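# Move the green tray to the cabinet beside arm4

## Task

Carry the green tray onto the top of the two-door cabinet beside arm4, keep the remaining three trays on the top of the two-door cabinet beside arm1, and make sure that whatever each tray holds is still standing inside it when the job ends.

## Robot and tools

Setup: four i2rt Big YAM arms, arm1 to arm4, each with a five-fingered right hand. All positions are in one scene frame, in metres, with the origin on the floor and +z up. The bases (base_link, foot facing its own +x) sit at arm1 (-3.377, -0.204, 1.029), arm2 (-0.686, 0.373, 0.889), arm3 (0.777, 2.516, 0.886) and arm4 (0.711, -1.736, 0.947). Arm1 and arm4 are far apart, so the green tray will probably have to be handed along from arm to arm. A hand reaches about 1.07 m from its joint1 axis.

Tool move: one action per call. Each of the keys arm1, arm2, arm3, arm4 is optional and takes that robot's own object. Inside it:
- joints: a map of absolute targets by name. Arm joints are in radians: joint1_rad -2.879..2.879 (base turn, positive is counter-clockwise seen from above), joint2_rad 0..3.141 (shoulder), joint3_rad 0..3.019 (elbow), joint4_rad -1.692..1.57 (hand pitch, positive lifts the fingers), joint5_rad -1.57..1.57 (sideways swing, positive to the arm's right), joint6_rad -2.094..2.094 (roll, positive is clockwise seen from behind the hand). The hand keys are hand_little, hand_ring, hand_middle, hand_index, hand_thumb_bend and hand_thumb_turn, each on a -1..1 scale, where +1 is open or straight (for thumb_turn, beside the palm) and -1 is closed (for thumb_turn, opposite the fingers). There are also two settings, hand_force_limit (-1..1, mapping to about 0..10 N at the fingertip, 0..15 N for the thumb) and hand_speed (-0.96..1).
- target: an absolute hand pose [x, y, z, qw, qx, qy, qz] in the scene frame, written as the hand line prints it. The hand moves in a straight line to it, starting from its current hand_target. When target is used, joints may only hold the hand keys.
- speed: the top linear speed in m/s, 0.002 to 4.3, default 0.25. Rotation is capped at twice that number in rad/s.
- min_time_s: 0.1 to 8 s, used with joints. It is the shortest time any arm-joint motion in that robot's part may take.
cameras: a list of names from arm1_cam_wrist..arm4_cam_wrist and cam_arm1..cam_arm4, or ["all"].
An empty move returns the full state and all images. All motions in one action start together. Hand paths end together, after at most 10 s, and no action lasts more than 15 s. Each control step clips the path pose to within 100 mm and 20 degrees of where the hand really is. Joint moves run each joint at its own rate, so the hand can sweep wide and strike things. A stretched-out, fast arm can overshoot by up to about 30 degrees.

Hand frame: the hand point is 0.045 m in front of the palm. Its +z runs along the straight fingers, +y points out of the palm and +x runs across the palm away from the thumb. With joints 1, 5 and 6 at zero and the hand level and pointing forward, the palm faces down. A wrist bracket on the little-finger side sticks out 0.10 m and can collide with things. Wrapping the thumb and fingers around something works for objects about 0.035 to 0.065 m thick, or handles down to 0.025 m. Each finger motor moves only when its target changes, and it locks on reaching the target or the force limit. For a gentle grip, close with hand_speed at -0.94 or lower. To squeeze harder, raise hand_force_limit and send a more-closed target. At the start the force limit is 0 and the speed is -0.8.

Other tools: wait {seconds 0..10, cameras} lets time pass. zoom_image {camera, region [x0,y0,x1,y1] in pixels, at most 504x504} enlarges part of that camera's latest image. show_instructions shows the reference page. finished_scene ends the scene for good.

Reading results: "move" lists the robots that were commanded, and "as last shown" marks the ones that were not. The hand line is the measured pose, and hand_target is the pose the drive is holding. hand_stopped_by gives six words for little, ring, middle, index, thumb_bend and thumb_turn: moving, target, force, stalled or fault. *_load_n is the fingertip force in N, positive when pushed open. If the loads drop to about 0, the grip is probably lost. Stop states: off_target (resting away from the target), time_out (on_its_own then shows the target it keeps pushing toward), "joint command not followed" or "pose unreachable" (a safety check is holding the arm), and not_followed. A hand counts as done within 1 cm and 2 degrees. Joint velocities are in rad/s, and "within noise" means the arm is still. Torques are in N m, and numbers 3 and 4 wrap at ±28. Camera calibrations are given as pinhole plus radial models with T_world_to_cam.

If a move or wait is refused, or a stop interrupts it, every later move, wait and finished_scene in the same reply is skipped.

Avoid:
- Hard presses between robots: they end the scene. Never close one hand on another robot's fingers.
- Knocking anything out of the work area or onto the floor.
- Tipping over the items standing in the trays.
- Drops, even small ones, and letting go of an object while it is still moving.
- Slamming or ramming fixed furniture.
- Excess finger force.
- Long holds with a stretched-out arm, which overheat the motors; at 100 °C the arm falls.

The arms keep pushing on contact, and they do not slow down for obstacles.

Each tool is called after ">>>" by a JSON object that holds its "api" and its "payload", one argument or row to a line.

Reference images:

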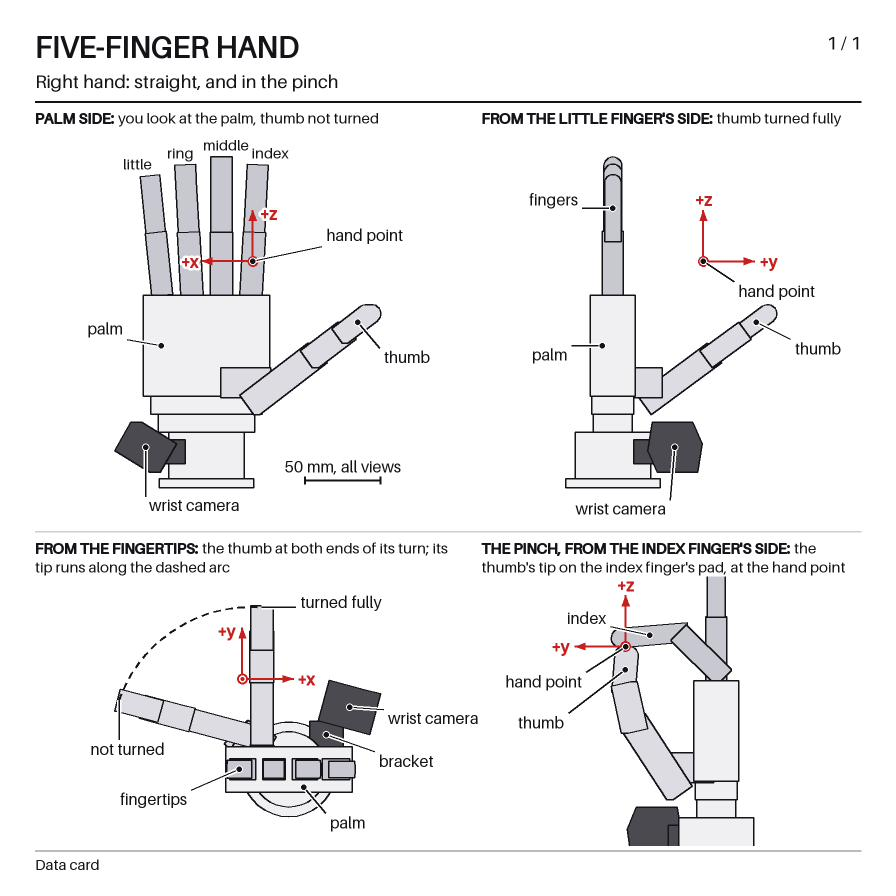

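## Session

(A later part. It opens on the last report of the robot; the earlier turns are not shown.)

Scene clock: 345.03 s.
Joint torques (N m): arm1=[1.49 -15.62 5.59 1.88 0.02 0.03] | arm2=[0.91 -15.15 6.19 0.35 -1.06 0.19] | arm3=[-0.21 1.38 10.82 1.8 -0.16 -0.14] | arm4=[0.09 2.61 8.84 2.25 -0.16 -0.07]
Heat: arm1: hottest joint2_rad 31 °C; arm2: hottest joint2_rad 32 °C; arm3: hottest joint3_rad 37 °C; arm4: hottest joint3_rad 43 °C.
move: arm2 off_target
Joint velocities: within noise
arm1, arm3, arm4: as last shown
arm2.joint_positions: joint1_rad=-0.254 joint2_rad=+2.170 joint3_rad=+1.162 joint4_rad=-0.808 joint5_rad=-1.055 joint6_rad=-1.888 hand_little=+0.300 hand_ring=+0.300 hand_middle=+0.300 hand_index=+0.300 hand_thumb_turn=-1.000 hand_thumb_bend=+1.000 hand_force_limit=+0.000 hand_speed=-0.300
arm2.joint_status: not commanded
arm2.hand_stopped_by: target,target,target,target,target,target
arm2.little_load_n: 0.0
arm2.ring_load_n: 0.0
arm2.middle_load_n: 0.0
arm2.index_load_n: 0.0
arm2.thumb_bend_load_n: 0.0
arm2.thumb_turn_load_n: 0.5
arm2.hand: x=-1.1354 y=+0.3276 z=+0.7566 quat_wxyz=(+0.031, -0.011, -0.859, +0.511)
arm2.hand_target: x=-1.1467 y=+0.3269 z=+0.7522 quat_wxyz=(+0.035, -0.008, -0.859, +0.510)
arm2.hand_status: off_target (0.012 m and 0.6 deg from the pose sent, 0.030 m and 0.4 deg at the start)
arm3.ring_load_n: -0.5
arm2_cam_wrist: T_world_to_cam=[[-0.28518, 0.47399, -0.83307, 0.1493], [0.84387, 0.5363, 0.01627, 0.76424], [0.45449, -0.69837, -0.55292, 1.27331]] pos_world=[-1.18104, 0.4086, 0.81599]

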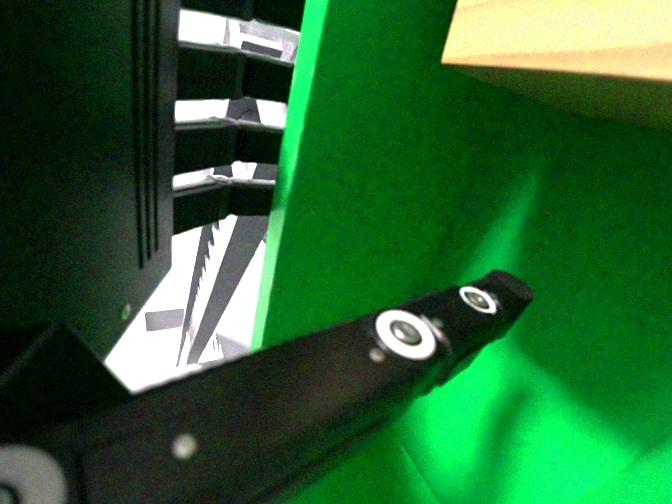

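>>> {"api": "move", "payload": {
  "arm2": {"target": [-1.147, 0.339, 0.742, 0.03522, -0.00825, -0.85936, 0.51008], "speed": 0.04},
  "cameras": ["arm2_cam_wrist", "cam_arm2"]
}}

>>> {"api": "zoom_image", "payload": {
  "camera": "arm2_cam_wrist",
  "region": [170, 0, 320, 150]
}}

>>> {"api": "zoom_image", "payload": {
  "camera": "arm2_cam_wrist",
  "region": [170, 150, 320, 300]
}}

Scene clock: 348.43 s.
Joint torques (N m): arm1=[0.85 -15.62 5.49 1.96 0.03 0.03] | arm2=[-0.21 -15.21 6.26 -0.66 -0.8 -0.1] | arm3=[-0.26 1.38 10.85 1.8 -0.16 -0.15] | arm4=[-0.21 2.67 8.8 2.21 -0.16 -0.08]
Heat: arm1: hottest joint2_rad 31 °C; arm2: hottest joint2_rad 32 °C; arm3: hottest joint3_rad 37 °C; arm4: hottest joint3_rad 43 °C.
move: arm2 off_target
Joint velocities: within noise
arm1, arm3, arm4: as last shown
arm2.joint_positions: joint1_rad=-0.267 joint2_rad=+2.198 joint3_rad=+1.182 joint4_rad=-0.812 joint5_rad=-1.055 joint6_rad=-1.906 hand_little=+0.300 hand_ring=+0.300 hand_middle=+0.300 hand_index=+0.300 hand_thumb_turn=-1.000 hand_thumb_bend=+1.000 hand_force_limit=+0.000 hand_speed=-0.300
arm2.joint_status: not commanded
arm2.hand_stopped_by: target,target,target,target,target,target
arm2.little_load_n: 0.0
arm2.ring_load_n: 0.0
arm2.middle_load_n: -0.5
arm2.index_load_n: 0.0
arm2.thumb_bend_load_n: 0.0
arm2.thumb_turn_load_n: 0.0
arm2.hand: x=-1.1395 y=+0.3341 z=+0.7477 quat_wxyz=(+0.033, -0.011, -0.859, +0.511)
arm2.hand_target: x=-1.1468 y=+0.3389 z=+0.7422 quat_wxyz=(+0.036, -0.008, -0.859, +0.510)
arm2.hand_status: off_target (0.011 m and 0.4 deg from the pose sent, 0.022 m and 0.6 deg at the start)
arm3.ring_load_n: 0.0
arm2_cam_wrist: T_world_to_cam=[[-0.28713, 0.4741, -0.83234, 0.13488], [0.84582, 0.53333, 0.01201, 0.77069], [0.4496, -0.70056, -0.55414, 1.27094]] pos_world=[-1.18456, 0.41539, 0.80728]

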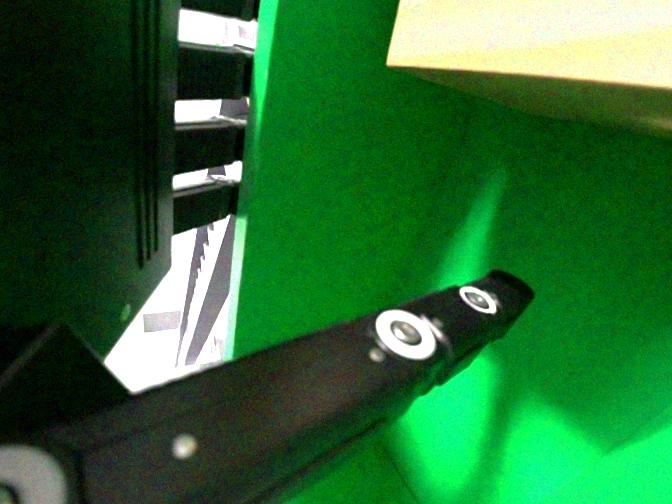

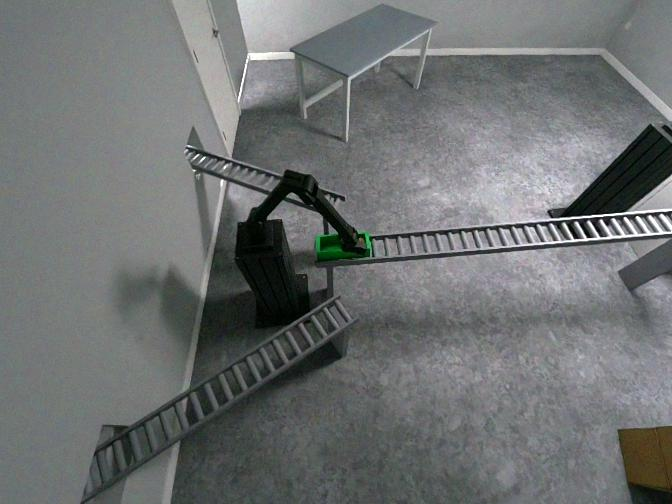

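Scaled by 3.360 from the camera's image (finer frame: 960x720).

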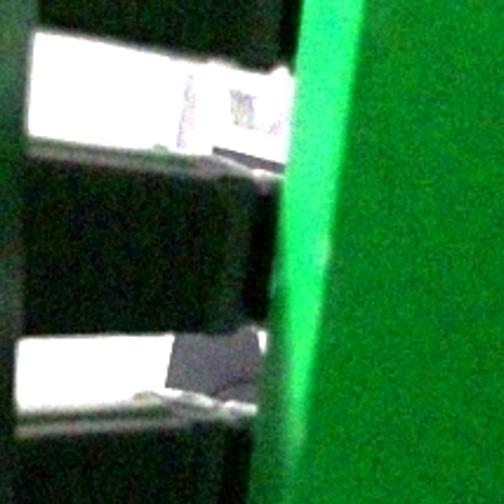

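Scaled by 3.360 from the camera's image (finer frame: 960x720).

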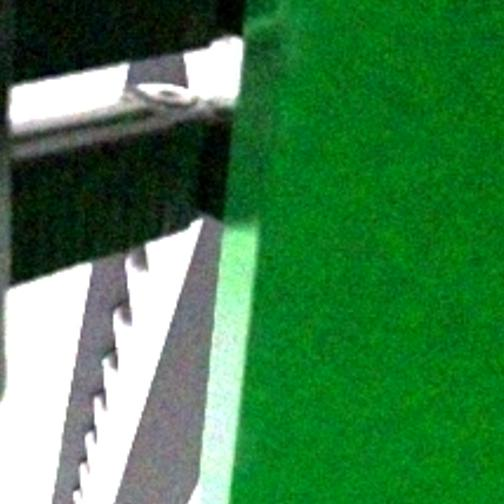

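>>> {"api": "move", "payload": {
  "arm2": {"target": [-1.149, 0.348, 0.739, 0.03522, -0.00825, -0.85936, 0.51008], "speed": 0.04},
  "cameras": ["arm2_cam_wrist"]
}}

>>> {"api": "zoom_image", "payload": {
  "camera": "arm2_cam_wrist",
  "region": [150, 0, 300, 150]
}}

>>> {"api": "zoom_image", "payload": {
  "camera": "arm2_cam_wrist",
  "region": [150, 150, 300, 300]
}}

Scene clock: 350.23 s.
Joint torques (N m): arm1=[1.55 -15.62 5.57 1.95 0.04 0.04] | arm2=[-0.26 -15.27 6.23 -0.75 -0.79 -0.11] | arm3=[-0.21 1.44 10.85 1.8 -0.17 -0.14] | arm4=[-0.38 2.55 8.79 2.25 -0.16 -0.06]
Heat: arm1: hottest joint2_rad 31 °C; arm2: hottest joint2_rad 32 °C; arm3: hottest joint3_rad 37 °C; arm4: hottest joint3_rad 43 °C.
move: arm2 done
Joint velocities: within noise
arm1, arm3, arm4: as last shown
arm2.joint_positions: joint1_rad=-0.284 joint2_rad=+2.212 joint3_rad=+1.205 joint4_rad=-0.846 joint5_rad=-1.050 joint6_rad=-1.939 hand_little=+0.300 hand_ring=+0.300 hand_middle=+0.300 hand_index=+0.300 hand_thumb_turn=-1.000 hand_thumb_bend=+1.000 hand_force_limit=+0.000 hand_speed=-0.300
arm2.joint_status: not commanded
arm2.hand_stopped_by: target,target,target,target,target,target
arm2.little_load_n: 0.0
arm2.ring_load_n: 0.0
arm2.middle_load_n: 0.0
arm2.index_load_n: 0.0
arm2.thumb_bend_load_n: 0.0
arm2.thumb_turn_load_n: 0.0
arm2.hand: x=-1.1424 y=+0.3433 z=+0.7455 quat_wxyz=(+0.034, -0.011, -0.859, +0.511)
arm2.hand_target: x=-1.1486 y=+0.3480 z=+0.7391 quat_wxyz=(+0.035, -0.009, -0.859, +0.510)
arm2.hand_status: done (0.010 m and 0.3 deg from the pose sent, 0.019 m and 0.4 deg at the start)
arm2_cam_wrist: T_world_to_cam=[[-0.2887, 0.47478, -0.83141, 0.12513], [0.84607, 0.53297, 0.01056, 0.76979], [0.44813, -0.70038, -0.55556, 1.27685]] pos_world=[-1.18736, 0.42459, 0.80528]

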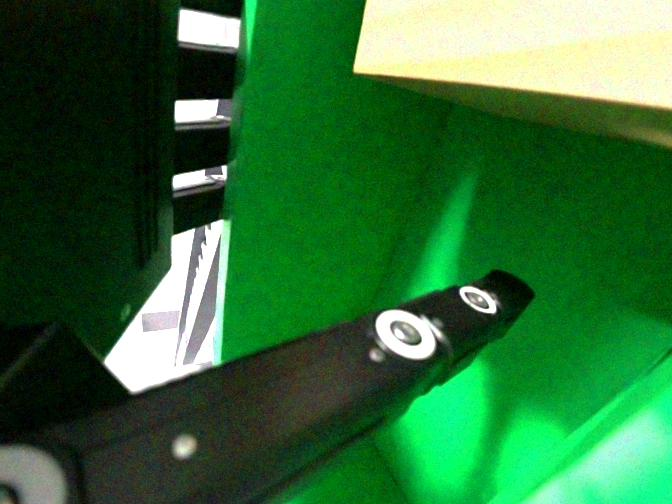

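Scaled by 3.360 from the camera's image (finer frame: 960x720).

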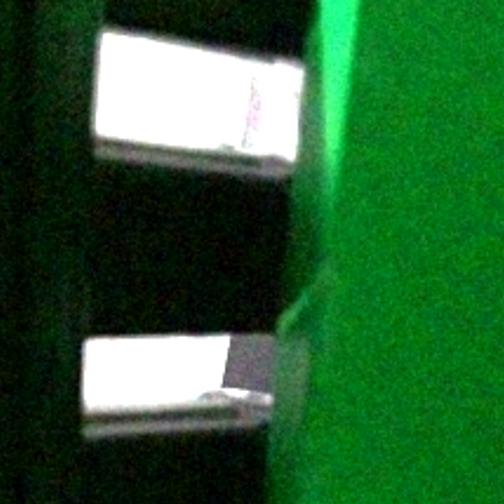

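Scaled by 3.360 from the camera's image (finer frame: 960x720).

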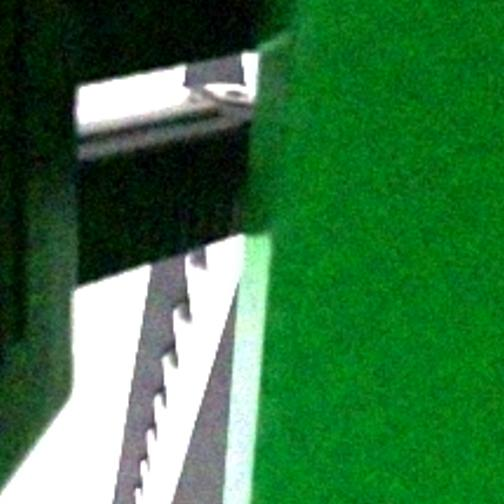

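>>> {"api": "move", "payload": {
  "arm2": {"joints": {"hand_little": 0.3, "hand_ring": 0.24, "hand_middle": 0.18, "hand_index": 0.12, "hand_speed": -0.6, "hand_force_limit": -0.4}}
}}

>>> {"api": "move", "payload": {
  "arm2": {"joints": {"hand_thumb_bend": -0.6, "hand_speed": -0.6, "hand_force_limit": -0.4}},
  "cameras": ["arm2_cam_wrist"]
}}

Scene clock: 351.57 s.
Joint torques (N m): arm1=[1.38 -15.56 5.52 1.89 0.03 0.06] | arm2=[-0.26 -15.38 6.22 -0.69 -0.79 -0.11] | arm3=[-0.21 1.32 10.84 1.81 -0.17 -0.14] | arm4=[-0.15 2.84 8.85 2.19 -0.15 -0.06]
Heat: arm1: hottest joint2_rad 31 °C; arm2: hottest joint2_rad 32 °C; arm3: hottest joint3_rad 37 °C; arm4: hottest joint3_rad 43 °C.
move: arm2 done
Joint velocities: within noise
arm1.joint_positions: joint1_rad=-1.613 joint2_rad=+1.930 joint3_rad=+0.812 joint4_rad=+0.749 joint5_rad=+0.061 joint6_rad=+0.103 hand_little=+0.150 hand_ring=+0.150 hand_middle=+0.150 hand_index=+0.150 hand_thumb_turn=-1.000 hand_thumb_bend=-0.120 hand_force_limit=+1.000 hand_speed=-0.850
arm1.joint_status: not commanded
arm1.hand_stopped_by: target,target,target,target,target,target
arm1.little_load_n: 0.0
arm1.ring_load_n: 0.0
arm1.middle_load_n: 0.0
arm1.index_load_n: 0.0
arm1.thumb_bend_load_n: 0.0
arm1.thumb_turn_load_n: 0.0
arm1.hand: x=-3.4419 y=+0.4107 z=+0.9967 quat_wxyz=(+0.565, -0.824, +0.032, +0.022)
arm1.hand_target: x=-3.4469 y=+0.4099 z=+0.9998 quat_wxyz=(+0.566, -0.824, +0.032, +0.026)
arm1.hand_status: not commanded
arm2.joint_positions: joint1_rad=-0.283 joint2_rad=+2.213 joint3_rad=+1.205 joint4_rad=-0.847 joint5_rad=-1.050 joint6_rad=-1.940 hand_little=+0.300 hand_ring=+0.240 hand_middle=+0.180 hand_index=+0.124 hand_thumb_turn=-1.000 hand_thumb_bend=+1.000 hand_force_limit=-0.400 hand_speed=-0.600
arm2.joint_status: all done
arm2.hand_stopped_by: target,target,target,force,target,target
arm2.little_load_n: 0.0
arm2.ring_load_n: 0.0
arm2.middle_load_n: 0.0
arm2.index_load_n: 0.0
arm2.thumb_bend_load_n: 0.0
arm2.thumb_turn_load_n: 0.0
arm2.hand: x=-1.1419 y=+0.3427 z=+0.7453 quat_wxyz=(+0.033, -0.011, -0.859, +0.511)
arm2.hand_target: x=-1.1487 y=+0.3480 z=+0.7391 quat_wxyz=(+0.036, -0.008, -0.859, +0.510)
arm2.hand_status: not commanded
arm3.joint_positions: joint1_rad=-0.251 joint2_rad=+0.638 joint3_rad=+1.377 joint4_rad=-1.217 joint5_rad=-0.253 joint6_rad=-1.341 hand_little=+1.000 hand_ring=+1.000 hand_middle=+1.000 hand_index=+1.000 hand_thumb_turn=+1.000 hand_thumb_bend=+1.000 hand_force_limit=+0.000 hand_speed=-0.800
arm3.joint_status: not commanded
arm3.hand_stopped_by: target,target,target,target,target,target
arm3.little_load_n: 0.0
arm3.ring_load_n: 0.0
arm3.middle_load_n: 0.0
arm3.index_load_n: 0.0
arm3.thumb_bend_load_n: 0.0
arm3.thumb_turn_load_n: 0.0
arm3.hand: x=+1.0338 y=+2.5864 z=+1.3871 quat_wxyz=(-0.229, +0.848, +0.082, +0.471)
arm3.hand_target: x=+1.0328 y=+2.5862 z=+1.3993 quat_wxyz=(-0.231, +0.841, +0.083, +0.483)
arm3.hand_status: not commanded
arm4.joint_positions: joint1_rad=+0.305 joint2_rad=+0.619 joint3_rad=+1.418 joint4_rad=-1.163 joint5_rad=-0.192 joint6_rad=-1.236 hand_little=+1.000 hand_ring=+1.000 hand_middle=+1.000 hand_index=+1.000 hand_thumb_turn=+1.000 hand_thumb_bend=+1.000 hand_force_limit=+0.000 hand_speed=-0.800
arm4.joint_status: not commanded
arm4.hand_stopped_by: target,target,target,target,target,target
arm4.little_load_n: 0.0
arm4.ring_load_n: 0.0
arm4.middle_load_n: 0.0
arm4.index_load_n: 0.0
arm4.thumb_bend_load_n: 0.0
arm4.thumb_turn_load_n: 0.0
arm4.hand: x=+0.9621 y=-1.7985 z=+1.4826 quat_wxyz=(-0.127, +0.805, -0.160, +0.557)
arm4.hand_target: x=+0.9600 y=-1.7983 z=+1.4922 quat_wxyz=(-0.128, +0.800, -0.158, +0.565)
arm4.hand_status: not commanded
pictures: none

Scene clock: 354.70 s.
Joint torques (N m): arm1=[1.26 -15.85 5.46 1.81 0.01 0.05] | arm2=[-0.21 -15.27 6.19 -0.68 -0.84 -0.1] | arm3=[-0.15 1.44 10.85 1.81 -0.17 -0.14] | arm4=[0.03 2.67 8.77 2.24 -0.17 -0.08]
Heat: arm1: hottest joint2_rad 31 °C; arm2: hottest joint2_rad 32 °C; arm3: hottest joint3_rad 37 °C; arm4: hottest joint3_rad 43 °C.
move: arm2 off_target
Joint velocities: within noise
arm1, arm3, arm4: as last shown
arm2.joint_positions: joint1_rad=-0.284 joint2_rad=+2.214 joint3_rad=+1.205 joint4_rad=-0.847 joint5_rad=-1.049 joint6_rad=-1.940 hand_little=+0.300 hand_ring=+0.240 hand_middle=+0.180 hand_index=+0.125 hand_thumb_turn=-1.000 hand_thumb_bend=-0.308 hand_force_limit=-0.400 hand_speed=-0.600
arm2.joint_status: hand_thumb_bend off_target (ended at -0.308, target -0.600); the others done
arm2.hand_stopped_by: target,target,target,force,force,target
arm2.little_load_n: 0.0
arm2.ring_load_n: 0.0
arm2.middle_load_n: 0.0
arm2.index_load_n: 4.5
arm2.thumb_bend_load_n: 2.5
arm2.thumb_turn_load_n: 0.5
arm2.hand: x=-1.1418 y=+0.3433 z=+0.7450 quat_wxyz=(+0.033, -0.011, -0.859, +0.511)
arm2.hand_target: x=-1.1486 y=+0.3479 z=+0.7390 quat_wxyz=(+0.035, -0.008, -0.859, +0.510)
arm2.hand_status: not commanded
arm2_cam_wrist: T_world_to_cam=[[-0.28724, 0.475, -0.83179, 0.12677], [0.84567, 0.53356, 0.01265, 0.76702], [0.44981, -0.69978, -0.55495, 1.27748]] pos_world=[-1.18686, 0.4245, 0.80468]

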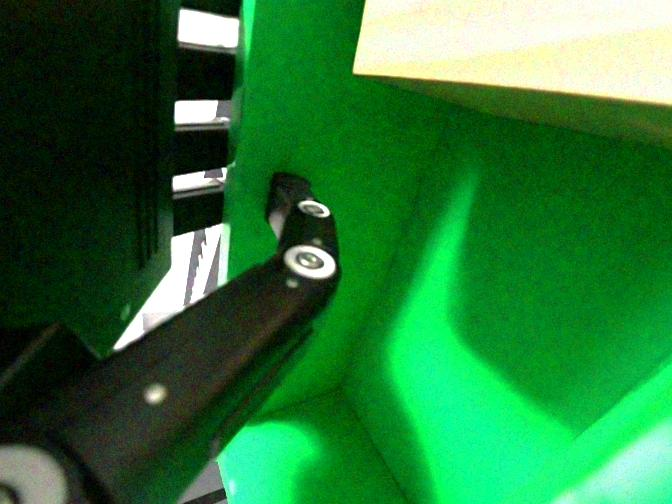

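>>> {"api": "move", "payload": {
  "arm2": {"joints": {"hand_little": -0.1, "hand_ring": -0.1, "hand_middle": -0.1, "hand_speed": -0.9, "hand_force_limit": -0.5}}
}}

>>> {"api": "move", "payload": {
  "arm2": {"joints": {"hand_index": -0.1, "hand_middle": -0.11, "hand_thumb_bend": -0.61, "hand_speed": -0.85, "hand_force_limit": 0.3}},
  "cameras": ["arm2_cam_wrist"]
}}

Scene clock: 356.63 s.
Joint torques (N m): arm1=[1.2 -15.79 5.6 1.96 0.05 0.05] | arm2=[-0.26 -15.33 6.11 -0.54 -0.82 0.04] | arm3=[-0.21 1.44 10.82 1.8 -0.17 -0.15] | arm4=[-0.15 2.73 8.79 2.29 -0.16 -0.06]
Heat: arm1: hottest joint2_rad 31 °C; arm2: hottest joint2_rad 32 °C; arm3: hottest joint3_rad 37 °C; arm4: hottest joint3_rad 43 °C.
move: arm2 off_target
Joint velocities: within noise
arm1, arm3, arm4: as last shown
arm2.joint_positions: joint1_rad=-0.284 joint2_rad=+2.214 joint3_rad=+1.207 joint4_rad=-0.851 joint5_rad=-1.050 joint6_rad=-1.951 hand_little=+0.134 hand_ring=+0.139 hand_middle=+0.136 hand_index=+0.125 hand_thumb_turn=-1.000 hand_thumb_bend=-0.308 hand_force_limit=-0.500 hand_speed=-0.900
arm2.joint_status: hand_little off_target (ended at +0.134, target -0.100); hand_ring off_target (ended at +0.139, target -0.100); hand_middle off_target (ended at +0.136, target -0.100); the others done
arm2.hand_stopped_by: force,force,force,force,force,target
arm2.little_load_n: 2.0
arm2.ring_load_n: 0.0
arm2.middle_load_n: 2.0
arm2.index_load_n: 4.0
arm2.thumb_bend_load_n: 5.5
arm2.thumb_turn_load_n: 0.5
arm2.hand: x=-1.1428 y=+0.3435 z=+0.7453 quat_wxyz=(+0.036, -0.006, -0.859, +0.511)
arm2.hand_target: x=-1.1488 y=+0.3479 z=+0.7391 quat_wxyz=(+0.035, -0.008, -0.859, +0.510)
arm2.hand_status: not commanded
pictures: none

Scene clock: 357.40 s.
Joint torques (N m): arm1=[1.38 -15.97 5.44 1.87 0.04 0.05] | arm2=[-0.21 -15.33 6.08 -0.55 -0.77 0.04] | arm3=[-0.15 1.49 10.85 1.78 -0.17 -0.14] | arm4=[-0.21 2.49 8.83 2.19 -0.17 -0.08]
Heat: arm1: hottest joint2_rad 31 °C; arm2: hottest joint2_rad 32 °C; arm3: hottest joint3_rad 37 °C; arm4: hottest joint3_rad 43 °C.
move: arm2 off_target
Joint velocities: within noise
arm1, arm3, arm4: as last shown
arm2.joint_positions: joint1_rad=-0.284 joint2_rad=+2.214 joint3_rad=+1.207 joint4_rad=-0.851 joint5_rad=-1.050 joint6_rad=-1.952 hand_little=+0.134 hand_ring=+0.139 hand_middle=+0.124 hand_index=+0.113 hand_thumb_turn=-1.000 hand_thumb_bend=-0.323 hand_force_limit=+0.300 hand_speed=-0.850
arm2.joint_status: hand_middle off_target (ended at +0.124, target -0.110); hand_index off_target (ended at +0.113, target -0.100); hand_thumb_bend off_target (ended at -0.323, target -0.610); the others done
arm2.hand_stopped_by: force,force,force,force,force,target
arm2.little_load_n: 1.5
arm2.ring_load_n: 0.0
arm2.middle_load_n: 7.5
arm2.index_load_n: 7.5
arm2.thumb_bend_load_n: 10.5
arm2.thumb_turn_load_n: 1.0
arm2.hand: x=-1.1429 y=+0.3434 z=+0.7454 quat_wxyz=(+0.036, -0.006, -0.859, +0.511)
arm2.hand_target: x=-1.1488 y=+0.3479 z=+0.7391 quat_wxyz=(+0.036, -0.008, -0.859, +0.510)
arm2.hand_status: not commanded
arm2_cam_wrist: T_world_to_cam=[[-0.29771, 0.47259, -0.82948, 0.1139], [0.84286, 0.53812, 0.00408, 0.76954], [0.44829, -0.69791, -0.55853, 1.27858]] pos_world=[-1.18787, 0.4244, 0.80547]

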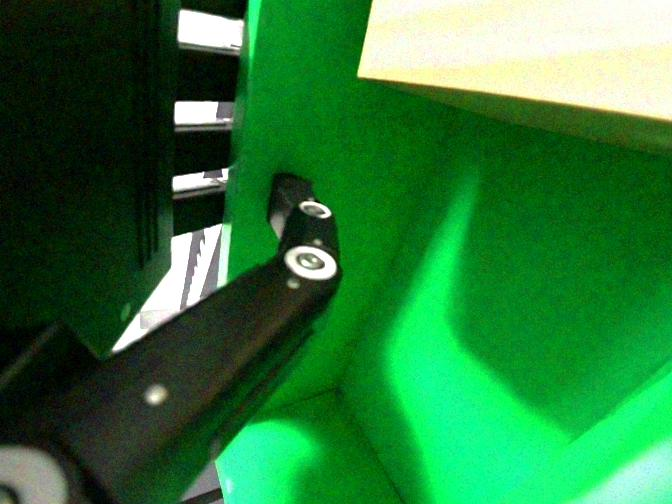

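>>> {"api": "move", "payload": {
  "arm2": {"joints": {"hand_index": -0.12, "hand_middle": -0.12, "hand_ring": -0.12, "hand_thumb_bend": -0.62, "hand_speed": -0.88, "hand_force_limit": 0.6}}
}}

>>> {"api": "move", "payload": {
  "arm2": {"joints": {"hand_thumb_bend": -0.63, "hand_speed": -0.9, "hand_force_limit": 1.0}},
  "cameras": ["arm2_cam_wrist"]
}}

Scene clock: 359.37 s.
Joint torques (N m): arm1=[1.03 -15.79 5.57 1.94 0.02 0.08] | arm2=[-0.15 -15.44 6.08 -0.54 -0.66 0.05] | arm3=[-0.21 1.44 10.82 1.81 -0.17 -0.14] | arm4=[-0.21 2.61 8.81 2.24 -0.15 -0.08]
Heat: arm1: hottest joint2_rad 31 °C; arm2: hottest joint2_rad 32 °C; arm3: hottest joint3_rad 37 °C; arm4: hottest joint3_rad 43 °C.
move: arm2 off_target
Joint velocities: within noise
arm1, arm3, arm4: as last shown
arm2.joint_positions: joint1_rad=-0.284 joint2_rad=+2.215 joint3_rad=+1.207 joint4_rad=-0.851 joint5_rad=-1.053 joint6_rad=-1.953 hand_little=+0.134 hand_ring=+0.109 hand_middle=+0.116 hand_index=+0.105 hand_thumb_turn=-1.000 hand_thumb_bend=-0.329 hand_force_limit=+0.600 hand_speed=-0.880
arm2.joint_status: hand_ring off_target (ended at +0.109, target -0.120); hand_middle off_target (ended at +0.116, target -0.120); hand_index off_target (ended at +0.105, target -0.120); hand_thumb_bend off_target (ended at -0.329, target -0.620); the others done
arm2.hand_stopped_by: force,force,force,force,force,target
arm2.little_load_n: 1.0
arm2.ring_load_n: 9.5
arm2.middle_load_n: 9.5
arm2.index_load_n: 9.0
arm2.thumb_bend_load_n: 12.0
arm2.thumb_turn_load_n: 1.5
arm2.hand: x=-1.1429 y=+0.3430 z=+0.7452 quat_wxyz=(+0.036, -0.006, -0.858, +0.512)
arm2.hand_target: x=-1.1488 y=+0.3479 z=+0.7391 quat_wxyz=(+0.035, -0.008, -0.859, +0.510)
arm2.hand_status: not commanded
arm3.little_load_n: 0.5
pictures: none

Scene clock: 359.87 s.
Joint torques (N m): arm1=[1.08 -15.85 5.57 1.85 0.02 0.01] | arm2=[-0.09 -15.38 6.11 -0.55 -0.65 0.06] | arm3=[-0.21 1.38 10.84 1.8 -0.17 -0.14] | arm4=[0.03 2.73 8.81 2.29 -0.17 -0.06]
Heat: arm1: hottest joint2_rad 31 °C; arm2: hottest joint2_rad 32 °C; arm3: hottest joint3_rad 37 °C; arm4: hottest joint3_rad 43 °C.
move: arm2 off_target
Joint velocities: within noise
arm1, arm3, arm4: as last shown
arm2.joint_positions: joint1_rad=-0.284 joint2_rad=+2.215 joint3_rad=+1.207 joint4_rad=-0.851 joint5_rad=-1.053 joint6_rad=-1.953 hand_little=+0.134 hand_ring=+0.109 hand_middle=+0.116 hand_index=+0.105 hand_thumb_turn=-1.000 hand_thumb_bend=-0.337 hand_force_limit=+1.000 hand_speed=-0.900
arm2.joint_status: hand_thumb_bend off_target (ended at -0.337, target -0.630); the others done
arm2.hand_stopped_by: force,force,force,force,force,target
arm2.little_load_n: 1.5
arm2.ring_load_n: 9.5
arm2.middle_load_n: 9.5
arm2.index_load_n: 9.0
arm2.thumb_bend_load_n: 14.5
arm2.thumb_turn_load_n: 1.0
arm2.hand: x=-1.1429 y=+0.3430 z=+0.7452 quat_wxyz=(+0.036, -0.006, -0.858, +0.512)
arm2.hand_target: x=-1.1488 y=+0.3479 z=+0.7391 quat_wxyz=(+0.035, -0.008, -0.859, +0.510)
arm2.hand_status: not commanded
arm3.little_load_n: 0.0
arm2_cam_wrist: T_world_to_cam=[[-0.29839, 0.47039, -0.83048, 0.11468], [0.84287, 0.53811, 0.00194, 0.77137], [0.4478, -0.69941, -0.55705, 1.27697]] pos_world=[-1.18778, 0.4241, 0.80507]

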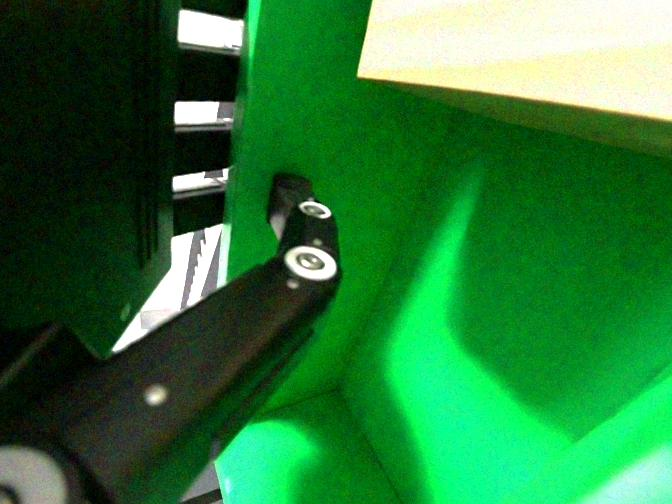

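>>> {"api": "move", "payload": {
  "arm2": {"target": [-1.149, 0.346, 0.78, 0.03522, -0.00825, -0.85936, 0.51008], "speed": 0.04},
  "cameras": ["arm2_cam_wrist", "cam_arm2"]
}}

>>> {"api": "zoom_image", "payload": {
  "camera": "cam_arm2",
  "region": [290, 190, 410, 290]
}}

Scene clock: 361.87 s.
Joint torques (N m): arm1=[1.08 -16.26 5.46 1.8 0.04 0.06] | arm2=[0.21 -19.9 5.15 -1.57 -1.25 0.26] | arm3=[-0.21 1.38 10.84 1.8 -0.17 -0.14] | arm4=[-0.15 2.61 8.84 2.3 -0.17 -0.07]
Heat: arm1: hottest joint2_rad 31 °C; arm2: hottest joint2_rad 32 °C; arm3: hottest joint3_rad 37 °C; arm4: hottest joint3_rad 43 °C.
move: arm2 off_target
Joint velocities: within noise
arm1, arm3, arm4: as last shown
arm2.joint_positions: joint1_rad=-0.284 joint2_rad=+2.185 joint3_rad=+1.208 joint4_rad=-0.894 joint5_rad=-1.041 joint6_rad=-1.964 hand_little=+0.134 hand_ring=+0.109 hand_middle=+0.116 hand_index=+0.105 hand_thumb_turn=-1.000 hand_thumb_bend=-0.336 hand_force_limit=+1.000 hand_speed=-0.900
arm2.joint_status: not commanded
arm2.hand_stopped_by: force,force,force,force,force,target
arm2.little_load_n: 0.5
arm2.ring_load_n: 7.5
arm2.middle_load_n: 7.5
arm2.index_load_n: 9.0
arm2.thumb_bend_load_n: 14.5
arm2.thumb_turn_load_n: 1.0
arm2.hand: x=-1.1421 y=+0.3448 z=+0.7593 quat_wxyz=(+0.032, -0.004, -0.860, +0.509)
arm2.hand_target: x=-1.1489 y=+0.3458 z=+0.7795 quat_wxyz=(+0.036, -0.008, -0.859, +0.510)
arm2.hand_status: off_target (0.022 m and 0.7 deg from the pose sent, 0.035 m and 0.4 deg at the start)
arm2_cam_wrist: T_world_to_cam=[[-0.29846, 0.47533, -0.82764, 0.12179], [0.83826, 0.54517, 0.01081, 0.75525], [0.45633, -0.69055, -0.56116, 1.29558]] pos_world=[-1.18796, 0.42504, 0.81967]

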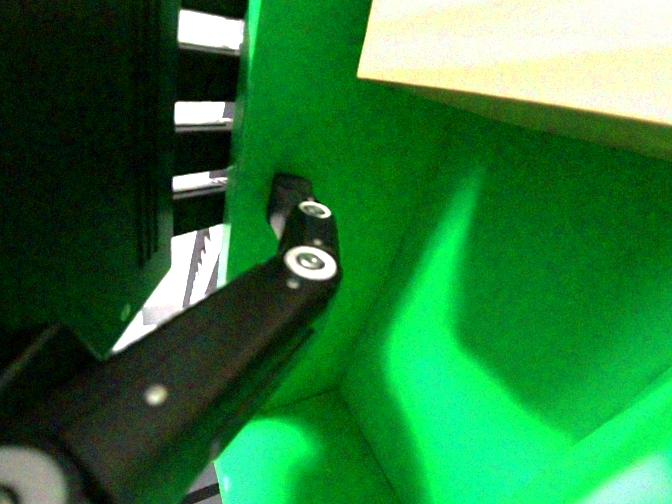

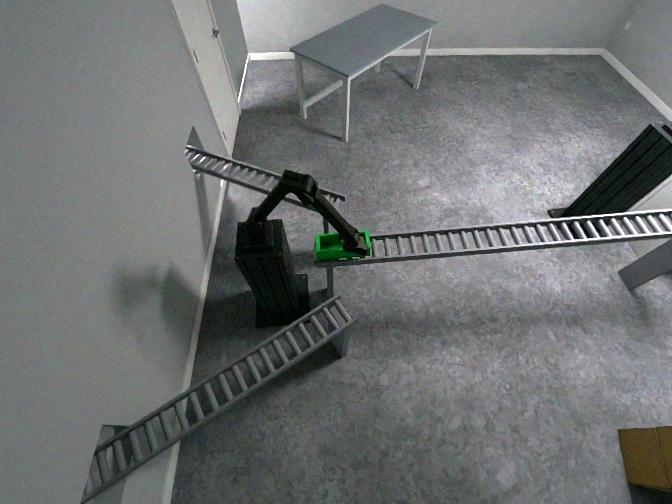

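Scaled by 4.200 from the camera's image (finer frame: 960x720).

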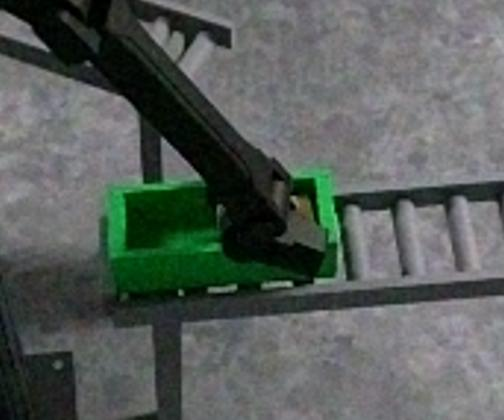

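>>> {"api": "move", "payload": {
  "arm2": {"target": [-1.149, 0.344, 0.85, 0.03522, -0.00825, -0.85936, 0.51008], "speed": 0.05},
  "cameras": ["arm2_cam_wrist", "cam_arm2"]
}}

>>> {"api": "zoom_image", "payload": {
  "camera": "cam_arm2",
  "region": [290, 190, 410, 290]
}}

Scene clock: 364.23 s.
Joint torques (N m): arm1=[1.26 -15.91 5.57 1.95 0 0.04] | arm2=[0.62 -19.66 6.17 -0.99 -1.39 0.16] | arm3=[-0.21 1.38 10.85 1.8 -0.17 -0.14] | arm4=[-0.03 2.49 8.84 2.21 -0.15 -0.07]
Heat: arm1: hottest joint2_rad 31 °C; arm2: hottest joint2_rad 32 °C; arm3: hottest joint3_rad 37 °C; arm4: hottest joint3_rad 43 °C.
move: arm2 off_target
Joint velocities: within noise
arm1, arm3, arm4: as last shown
arm2.joint_positions: joint1_rad=-0.284 joint2_rad=+2.048 joint3_rad=+1.208 joint4_rad=-1.046 joint5_rad=-1.039 joint6_rad=-1.948 hand_little=+0.134 hand_ring=+0.109 hand_middle=+0.116 hand_index=+0.106 hand_thumb_turn=-1.000 hand_thumb_bend=-0.336 hand_force_limit=+1.000 hand_speed=-0.900
arm2.joint_status: not commanded
arm2.hand_stopped_by: force,force,force,force,force,target
arm2.little_load_n: 0.0
arm2.ring_load_n: 5.0
arm2.middle_load_n: 6.5
arm2.index_load_n: 9.0
arm2.thumb_bend_load_n: 17.5
arm2.thumb_turn_load_n: 1.0
arm2.hand: x=-1.1388 y=+0.3447 z=+0.8273 quat_wxyz=(+0.021, -0.014, -0.860, +0.509)
arm2.hand_target: x=-1.1486 y=+0.3440 z=+0.8495 quat_wxyz=(+0.035, -0.008, -0.859, +0.510)
arm2.hand_status: off_target (0.025 m and 1.7 deg from the pose sent, 0.091 m and 0.7 deg at the start)
arm2_cam_wrist: T_world_to_cam=[[-0.27051, 0.47552, -0.83708, 0.21869], [0.84159, 0.53903, 0.03424, 0.73829], [0.4675, -0.69521, -0.54601, 1.33395]] pos_world=[-1.18579, 0.42542, 0.88613]

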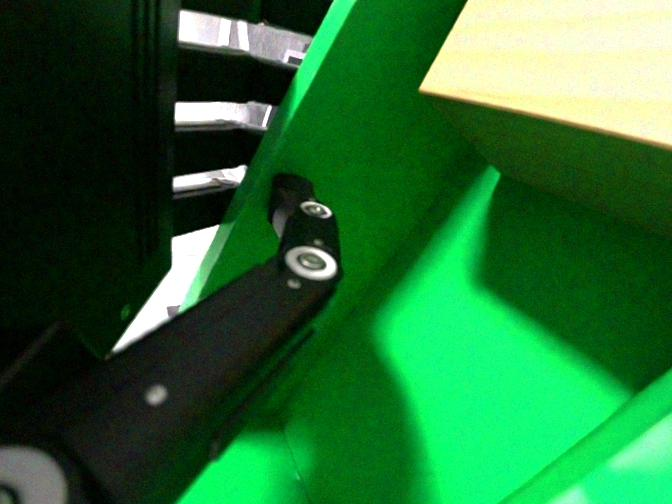

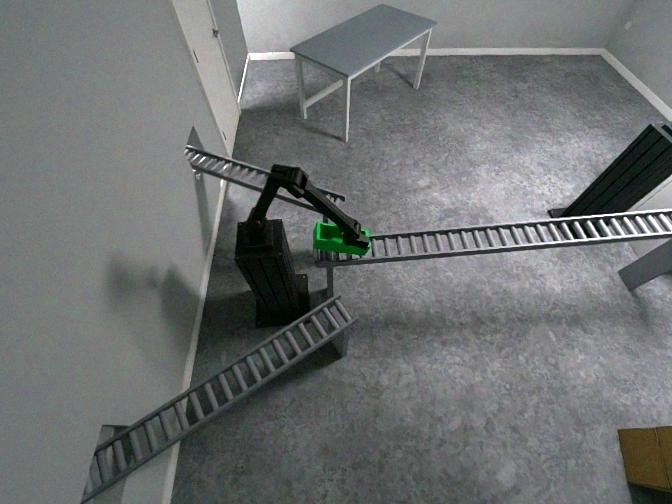

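Scaled by 4.200 from the camera's image (finer frame: 960x720).

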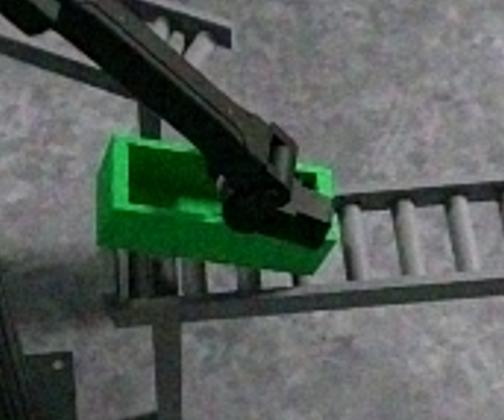

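>>> {"api": "move", "payload": {
  "arm2": {"target": [-1.168, 0.3445, 0.80, 0.03522, -0.00825, -0.85936, 0.51008], "speed": 0.05},
  "cameras": ["arm2_cam_wrist", "cam_arm2"]
}}

>>> {"api": "zoom_image", "payload": {
  "camera": "cam_arm2",
  "region": [290, 190, 410, 290]
}}

Scene clock: 367.87 s.
Joint torques (N m): arm1=[1.32 -15.97 5.48 1.91 0.02 0.04] | arm2=[0.97 -16.97 7.71 -0.05 -1.35 0.23] | arm3=[-0.15 1.44 10.82 1.78 -0.17 -0.14] | arm4=[-0.09 2.67 8.8 2.26 -0.14 -0.06]
Heat: arm1: hottest joint2_rad 31 °C; arm2: hottest joint2_rad 33 °C; arm3: hottest joint3_rad 37 °C; arm4: hottest joint3_rad 43 °C.
move: arm2 off_target
Joint velocities: within noise
arm1.joint_positions: joint1_rad=-1.613 joint2_rad=+1.930 joint3_rad=+0.812 joint4_rad=+0.749 joint5_rad=+0.061 joint6_rad=+0.103 hand_little=+0.150 hand_ring=+0.150 hand_middle=+0.150 hand_index=+0.150 hand_thumb_turn=-1.000 hand_thumb_bend=-0.120 hand_force_limit=+1.000 hand_speed=-0.850
arm1.joint_status: not commanded
arm1.hand_stopped_by: target,target,target,target,target,target
arm1.little_load_n: 0.0
arm1.ring_load_n: 0.0
arm1.middle_load_n: 0.0
arm1.index_load_n: 0.0
arm1.thumb_bend_load_n: 0.5
arm1.thumb_turn_load_n: 0.5
arm1.hand: x=-3.4419 y=+0.4107 z=+0.9967 quat_wxyz=(+0.565, -0.824, +0.032, +0.022)
arm1.hand_target: x=-3.4469 y=+0.4099 z=+0.9998 quat_wxyz=(+0.566, -0.824, +0.032, +0.026)
arm1.hand_status: not commanded
arm2.joint_positions: joint1_rad=-0.281 joint2_rad=+2.130 joint3_rad=+1.235 joint4_rad=-0.985 joint5_rad=-1.042 joint6_rad=-1.941 hand_little=+0.134 hand_ring=+0.109 hand_middle=+0.116 hand_index=+0.106 hand_thumb_turn=-1.000 hand_thumb_bend=-0.336 hand_force_limit=+1.000 hand_speed=-0.900
arm2.joint_status: not commanded
arm2.hand_stopped_by: force,force,force,force,force,target
arm2.little_load_n: -0.5
arm2.ring_load_n: 5.5
arm2.middle_load_n: 6.0
arm2.index_load_n: 8.5
arm2.thumb_bend_load_n: 17.0
arm2.thumb_turn_load_n: 1.5
arm2.hand: x=-1.1476 y=+0.3448 z=+0.7934 quat_wxyz=(+0.021, -0.015, -0.860, +0.510)
arm2.hand_target: x=-1.1674 y=+0.3445 z=+0.8004 quat_wxyz=(+0.035, -0.008, -0.859, +0.510)
arm2.hand_status: off_target (0.021 m and 1.8 deg from the pose sent, 0.040 m and 1.7 deg at the start)
arm3.joint_positions: joint1_rad=-0.251 joint2_rad=+0.638 joint3_rad=+1.377 joint4_rad=-1.217 joint5_rad=-0.253 joint6_rad=-1.341 hand_little=+1.000 hand_ring=+1.000 hand_middle=+1.000 hand_index=+1.000 hand_thumb_turn=+1.000 hand_thumb_bend=+1.000 hand_force_limit=+0.000 hand_speed=-0.800
arm3.joint_status: not commanded
arm3.hand_stopped_by: target,target,target,target,target,target
arm3.little_load_n: 0.0
arm3.ring_load_n: 0.0
arm3.middle_load_n: 0.0
arm3.index_load_n: 0.0
arm3.thumb_bend_load_n: 0.0
arm3.thumb_turn_load_n: 0.0
arm3.hand: x=+1.0338 y=+2.5864 z=+1.3871 quat_wxyz=(-0.229, +0.848, +0.082, +0.471)
arm3.hand_target: x=+1.0328 y=+2.5862 z=+1.3993 quat_wxyz=(-0.231, +0.841, +0.083, +0.483)
arm3.hand_status: not commanded
arm4.joint_positions: joint1_rad=+0.305 joint2_rad=+0.619 joint3_rad=+1.418 joint4_rad=-1.163 joint5_rad=-0.192 joint6_rad=-1.236 hand_little=+1.000 hand_ring=+1.000 hand_middle=+1.000 hand_index=+1.000 hand_thumb_turn=+1.000 hand_thumb_bend=+1.000 hand_force_limit=+0.000 hand_speed=-0.800
arm4.joint_status: not commanded
arm4.hand_stopped_by: target,target,target,target,target,target
arm4.little_load_n: 0.0
arm4.ring_load_n: 0.0
arm4.middle_load_n: 0.0
arm4.index_load_n: 0.0
arm4.thumb_bend_load_n: 0.0
arm4.thumb_turn_load_n: 0.0
arm4.hand: x=+0.9621 y=-1.7985 z=+1.4826 quat_wxyz=(-0.127, +0.805, -0.160, +0.557)
arm4.hand_target: x=+0.9600 y=-1.7983 z=+1.4922 quat_wxyz=(-0.128, +0.800, -0.158, +0.565)
arm4.hand_status: not commanded
arm2_cam_wrist: T_world_to_cam=[[-0.26914, 0.47423, -0.83825, 0.19082], [0.8423, 0.53795, 0.03389, 0.74832], [0.46701, -0.69694, -0.54423, 1.31828]] pos_world=[-1.19459, 0.42571, 0.85203]

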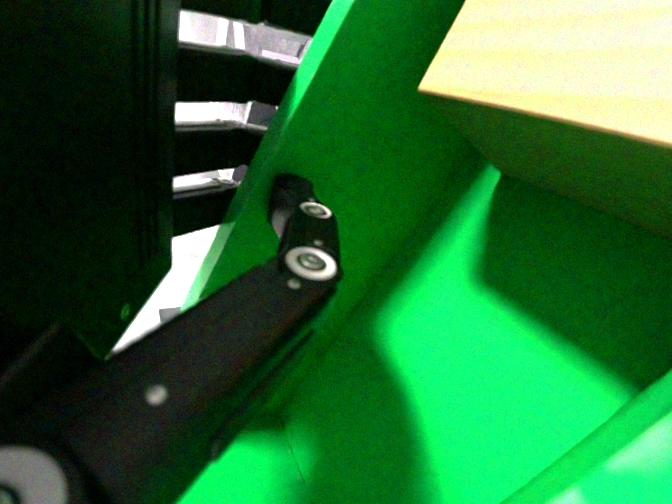

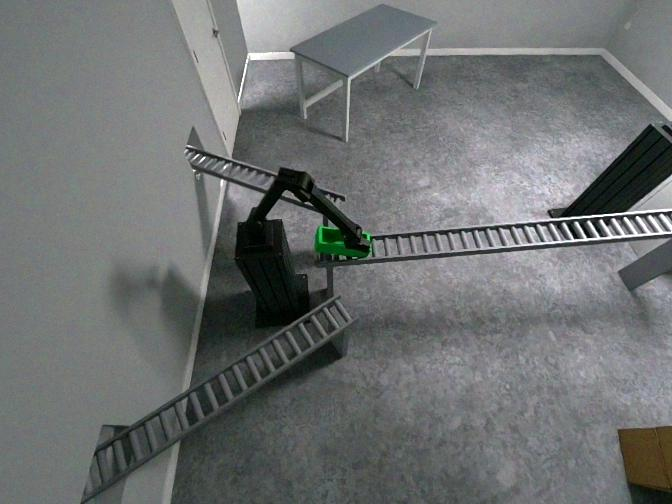

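Scaled by 4.200 from the camera's image (finer frame: 960x720).

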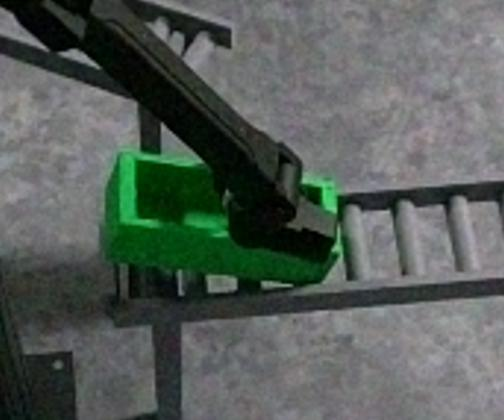

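>>> {"api": "move", "payload": {
  "arm2": {"target": [-1.182, 0.3445, 0.785, 0.0305, -0.002, -0.85936, 0.51008], "speed": 0.05},
  "cameras": ["arm2_cam_wrist", "cam_arm2"]
}}

>>> {"api": "zoom_image", "payload": {
  "camera": "cam_arm2",
  "region": [290, 190, 410, 290]
}}

Scene clock: 369.23 s.
Joint torques (N m): arm1=[1.61 -15.97 5.5 1.92 0.03 0.04] | arm2=[0.97 -16.97 7.34 -0.58 -1.09 0.09] | arm3=[-0.15 1.38 10.84 1.81 -0.17 -0.14] | arm4=[-0.15 2.55 8.8 2.3 -0.15 -0.07]
Heat: arm1: hottest joint2_rad 31 °C; arm2: hottest joint2_rad 33 °C; arm3: hottest joint3_rad 37 °C; arm4: hottest joint3_rad 43 °C.
move: arm2 off_target
Joint velocities: within noise
arm1, arm3, arm4: as last shown
arm1.thumb_bend_load_n: 0.0
arm1.thumb_turn_load_n: 0.0
arm2.joint_positions: joint1_rad=-0.274 joint2_rad=+2.180 joint3_rad=+1.303 joint4_rad=-0.985 joint5_rad=-1.045 joint6_rad=-1.941 hand_little=+0.134 hand_ring=+0.109 hand_middle=+0.116 hand_index=+0.106 hand_thumb_turn=-1.000 hand_thumb_bend=-0.336 hand_force_limit=+1.000 hand_speed=-0.900
arm2.joint_status: not commanded
arm2.hand_stopped_by: force,force,force,force,force,target
arm2.little_load_n: 0.0
arm2.ring_load_n: 5.5
arm2.middle_load_n: 6.0
arm2.index_load_n: 8.5
arm2.thumb_bend_load_n: 16.5
arm2.thumb_turn_load_n: 2.0
arm2.hand: x=-1.1706 y=+0.3460 z=+0.7839 quat_wxyz=(+0.028, -0.007, -0.860, +0.510)
arm2.hand_target: x=-1.1817 y=+0.3444 z=+0.7851 quat_wxyz=(+0.031, -0.002, -0.860, +0.510)
arm2.hand_status: off_target (0.012 m and 0.7 deg from the pose sent, 0.035 m and 1.8 deg at the start)
arm2_cam_wrist: T_world_to_cam=[[-0.28807, 0.47348, -0.83236, 0.14955], [0.83919, 0.54352, 0.01875, 0.77368], [0.46128, -0.69311, -0.55391, 1.32425]] pos_world=[-1.21703, 0.42652, 0.84349]

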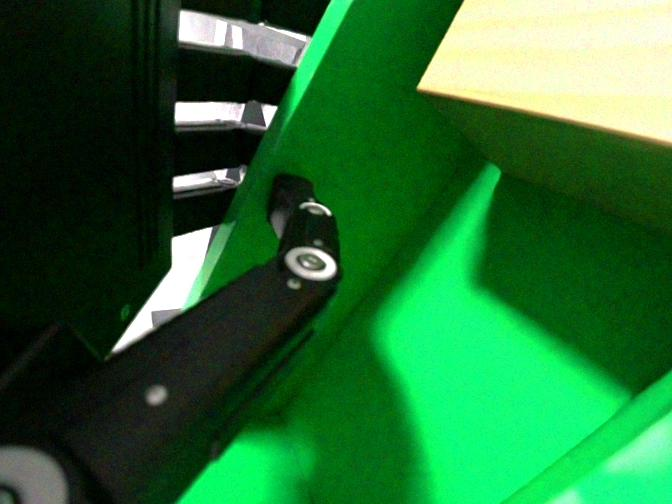

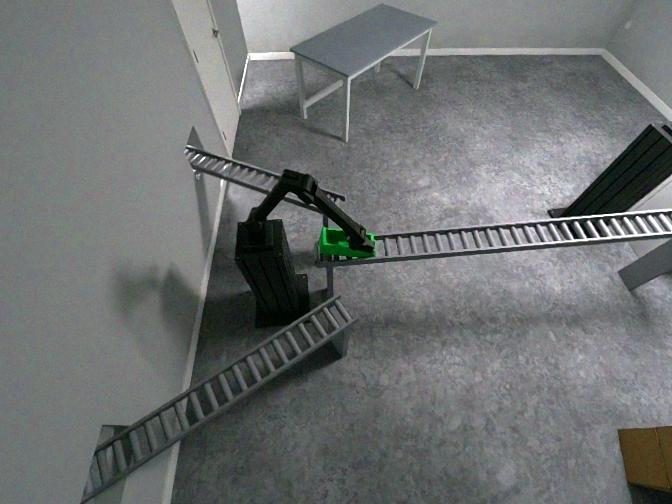

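Scaled by 4.200 from the camera's image (finer frame: 960x720).

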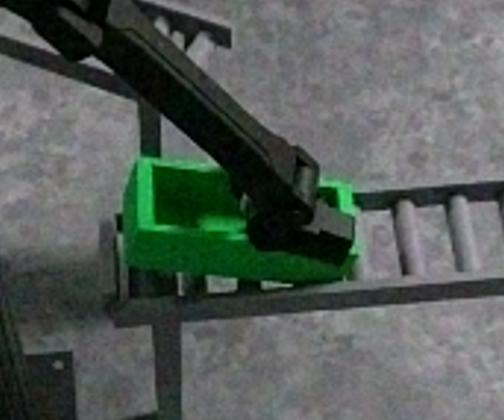

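>>> {"api": "move", "payload": {
  "arm2": {"target": [-1.18, 0.3445, 0.755, 0.0305, -0.002, -0.85936, 0.51008], "speed": 0.03},
  "cameras": ["arm2_cam_wrist", "cam_arm2"]
}}

>>> {"api": "zoom_image", "payload": {
  "camera": "cam_arm2",
  "region": [290, 190, 410, 290]
}}

Scene clock: 371.17 s.
Joint torques (N m): arm1=[1.49 -16.09 5.55 1.96 0.02 0.03] | arm2=[0.85 -16.38 6.99 0.21 -0.81 0.1] | arm3=[-0.21 1.44 10.84 1.8 -0.17 -0.14] | arm4=[-0.21 2.55 8.85 2.21 -0.17 -0.09]
Heat: arm1: hottest joint2_rad 31 °C; arm2: hottest joint2_rad 33 °C; arm3: hottest joint3_rad 37 °C; arm4: hottest joint3_rad 43 °C.
move: arm2 off_target
Joint velocities: within noise
arm1, arm3, arm4: as last shown
arm2.joint_positions: joint1_rad=-0.274 joint2_rad=+2.228 joint3_rad=+1.303 joint4_rad=-0.951 joint5_rad=-1.051 joint6_rad=-1.944 hand_little=+0.134 hand_ring=+0.109 hand_middle=+0.116 hand_index=+0.106 hand_thumb_turn=-1.000 hand_thumb_bend=-0.336 hand_force_limit=+1.000 hand_speed=-0.900
arm2.joint_status: not commanded
arm2.hand_stopped_by: force,force,force,force,force,target
arm2.little_load_n: 0.0
arm2.ring_load_n: 4.5
arm2.middle_load_n: 4.5
arm2.index_load_n: 8.5
arm2.thumb_bend_load_n: 8.0
arm2.thumb_turn_load_n: 2.5
arm2.hand: x=-1.1670 y=+0.3442 z=+0.7607 quat_wxyz=(+0.024, -0.010, -0.858, +0.513)
arm2.hand_target: x=-1.1796 y=+0.3445 z=+0.7553 quat_wxyz=(+0.031, -0.002, -0.860, +0.510)
arm2.hand_status: off_target (0.014 m and 1.2 deg from the pose sent, 0.030 m and 0.7 deg at the start)
arm3.index_load_n: 0.5
arm2_cam_wrist: T_world_to_cam=[[-0.28077, 0.46634, -0.83886, 0.14809], [0.83894, 0.54379, 0.02151, 0.76956], [0.4662, -0.69772, -0.54392, 1.30818]] pos_world=[-1.21391, 0.4252, 0.81922]

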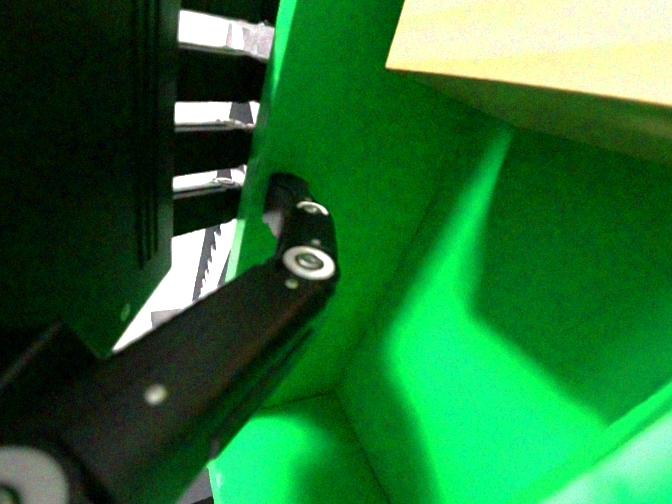

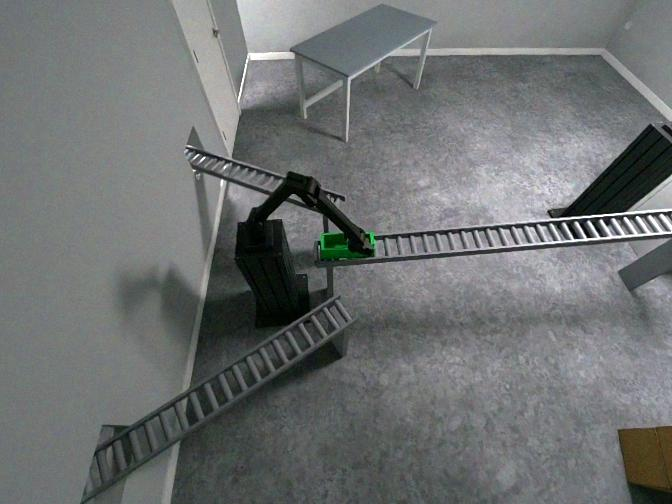

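Scaled by 4.200 from the camera's image (finer frame: 960x720).

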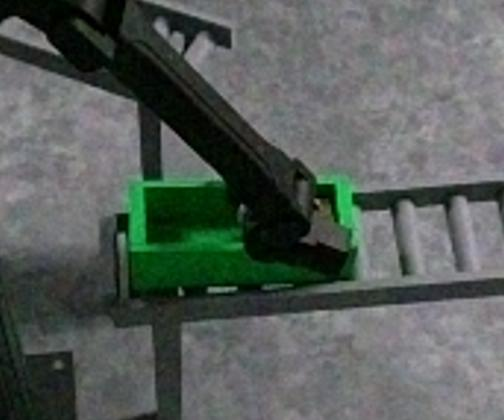

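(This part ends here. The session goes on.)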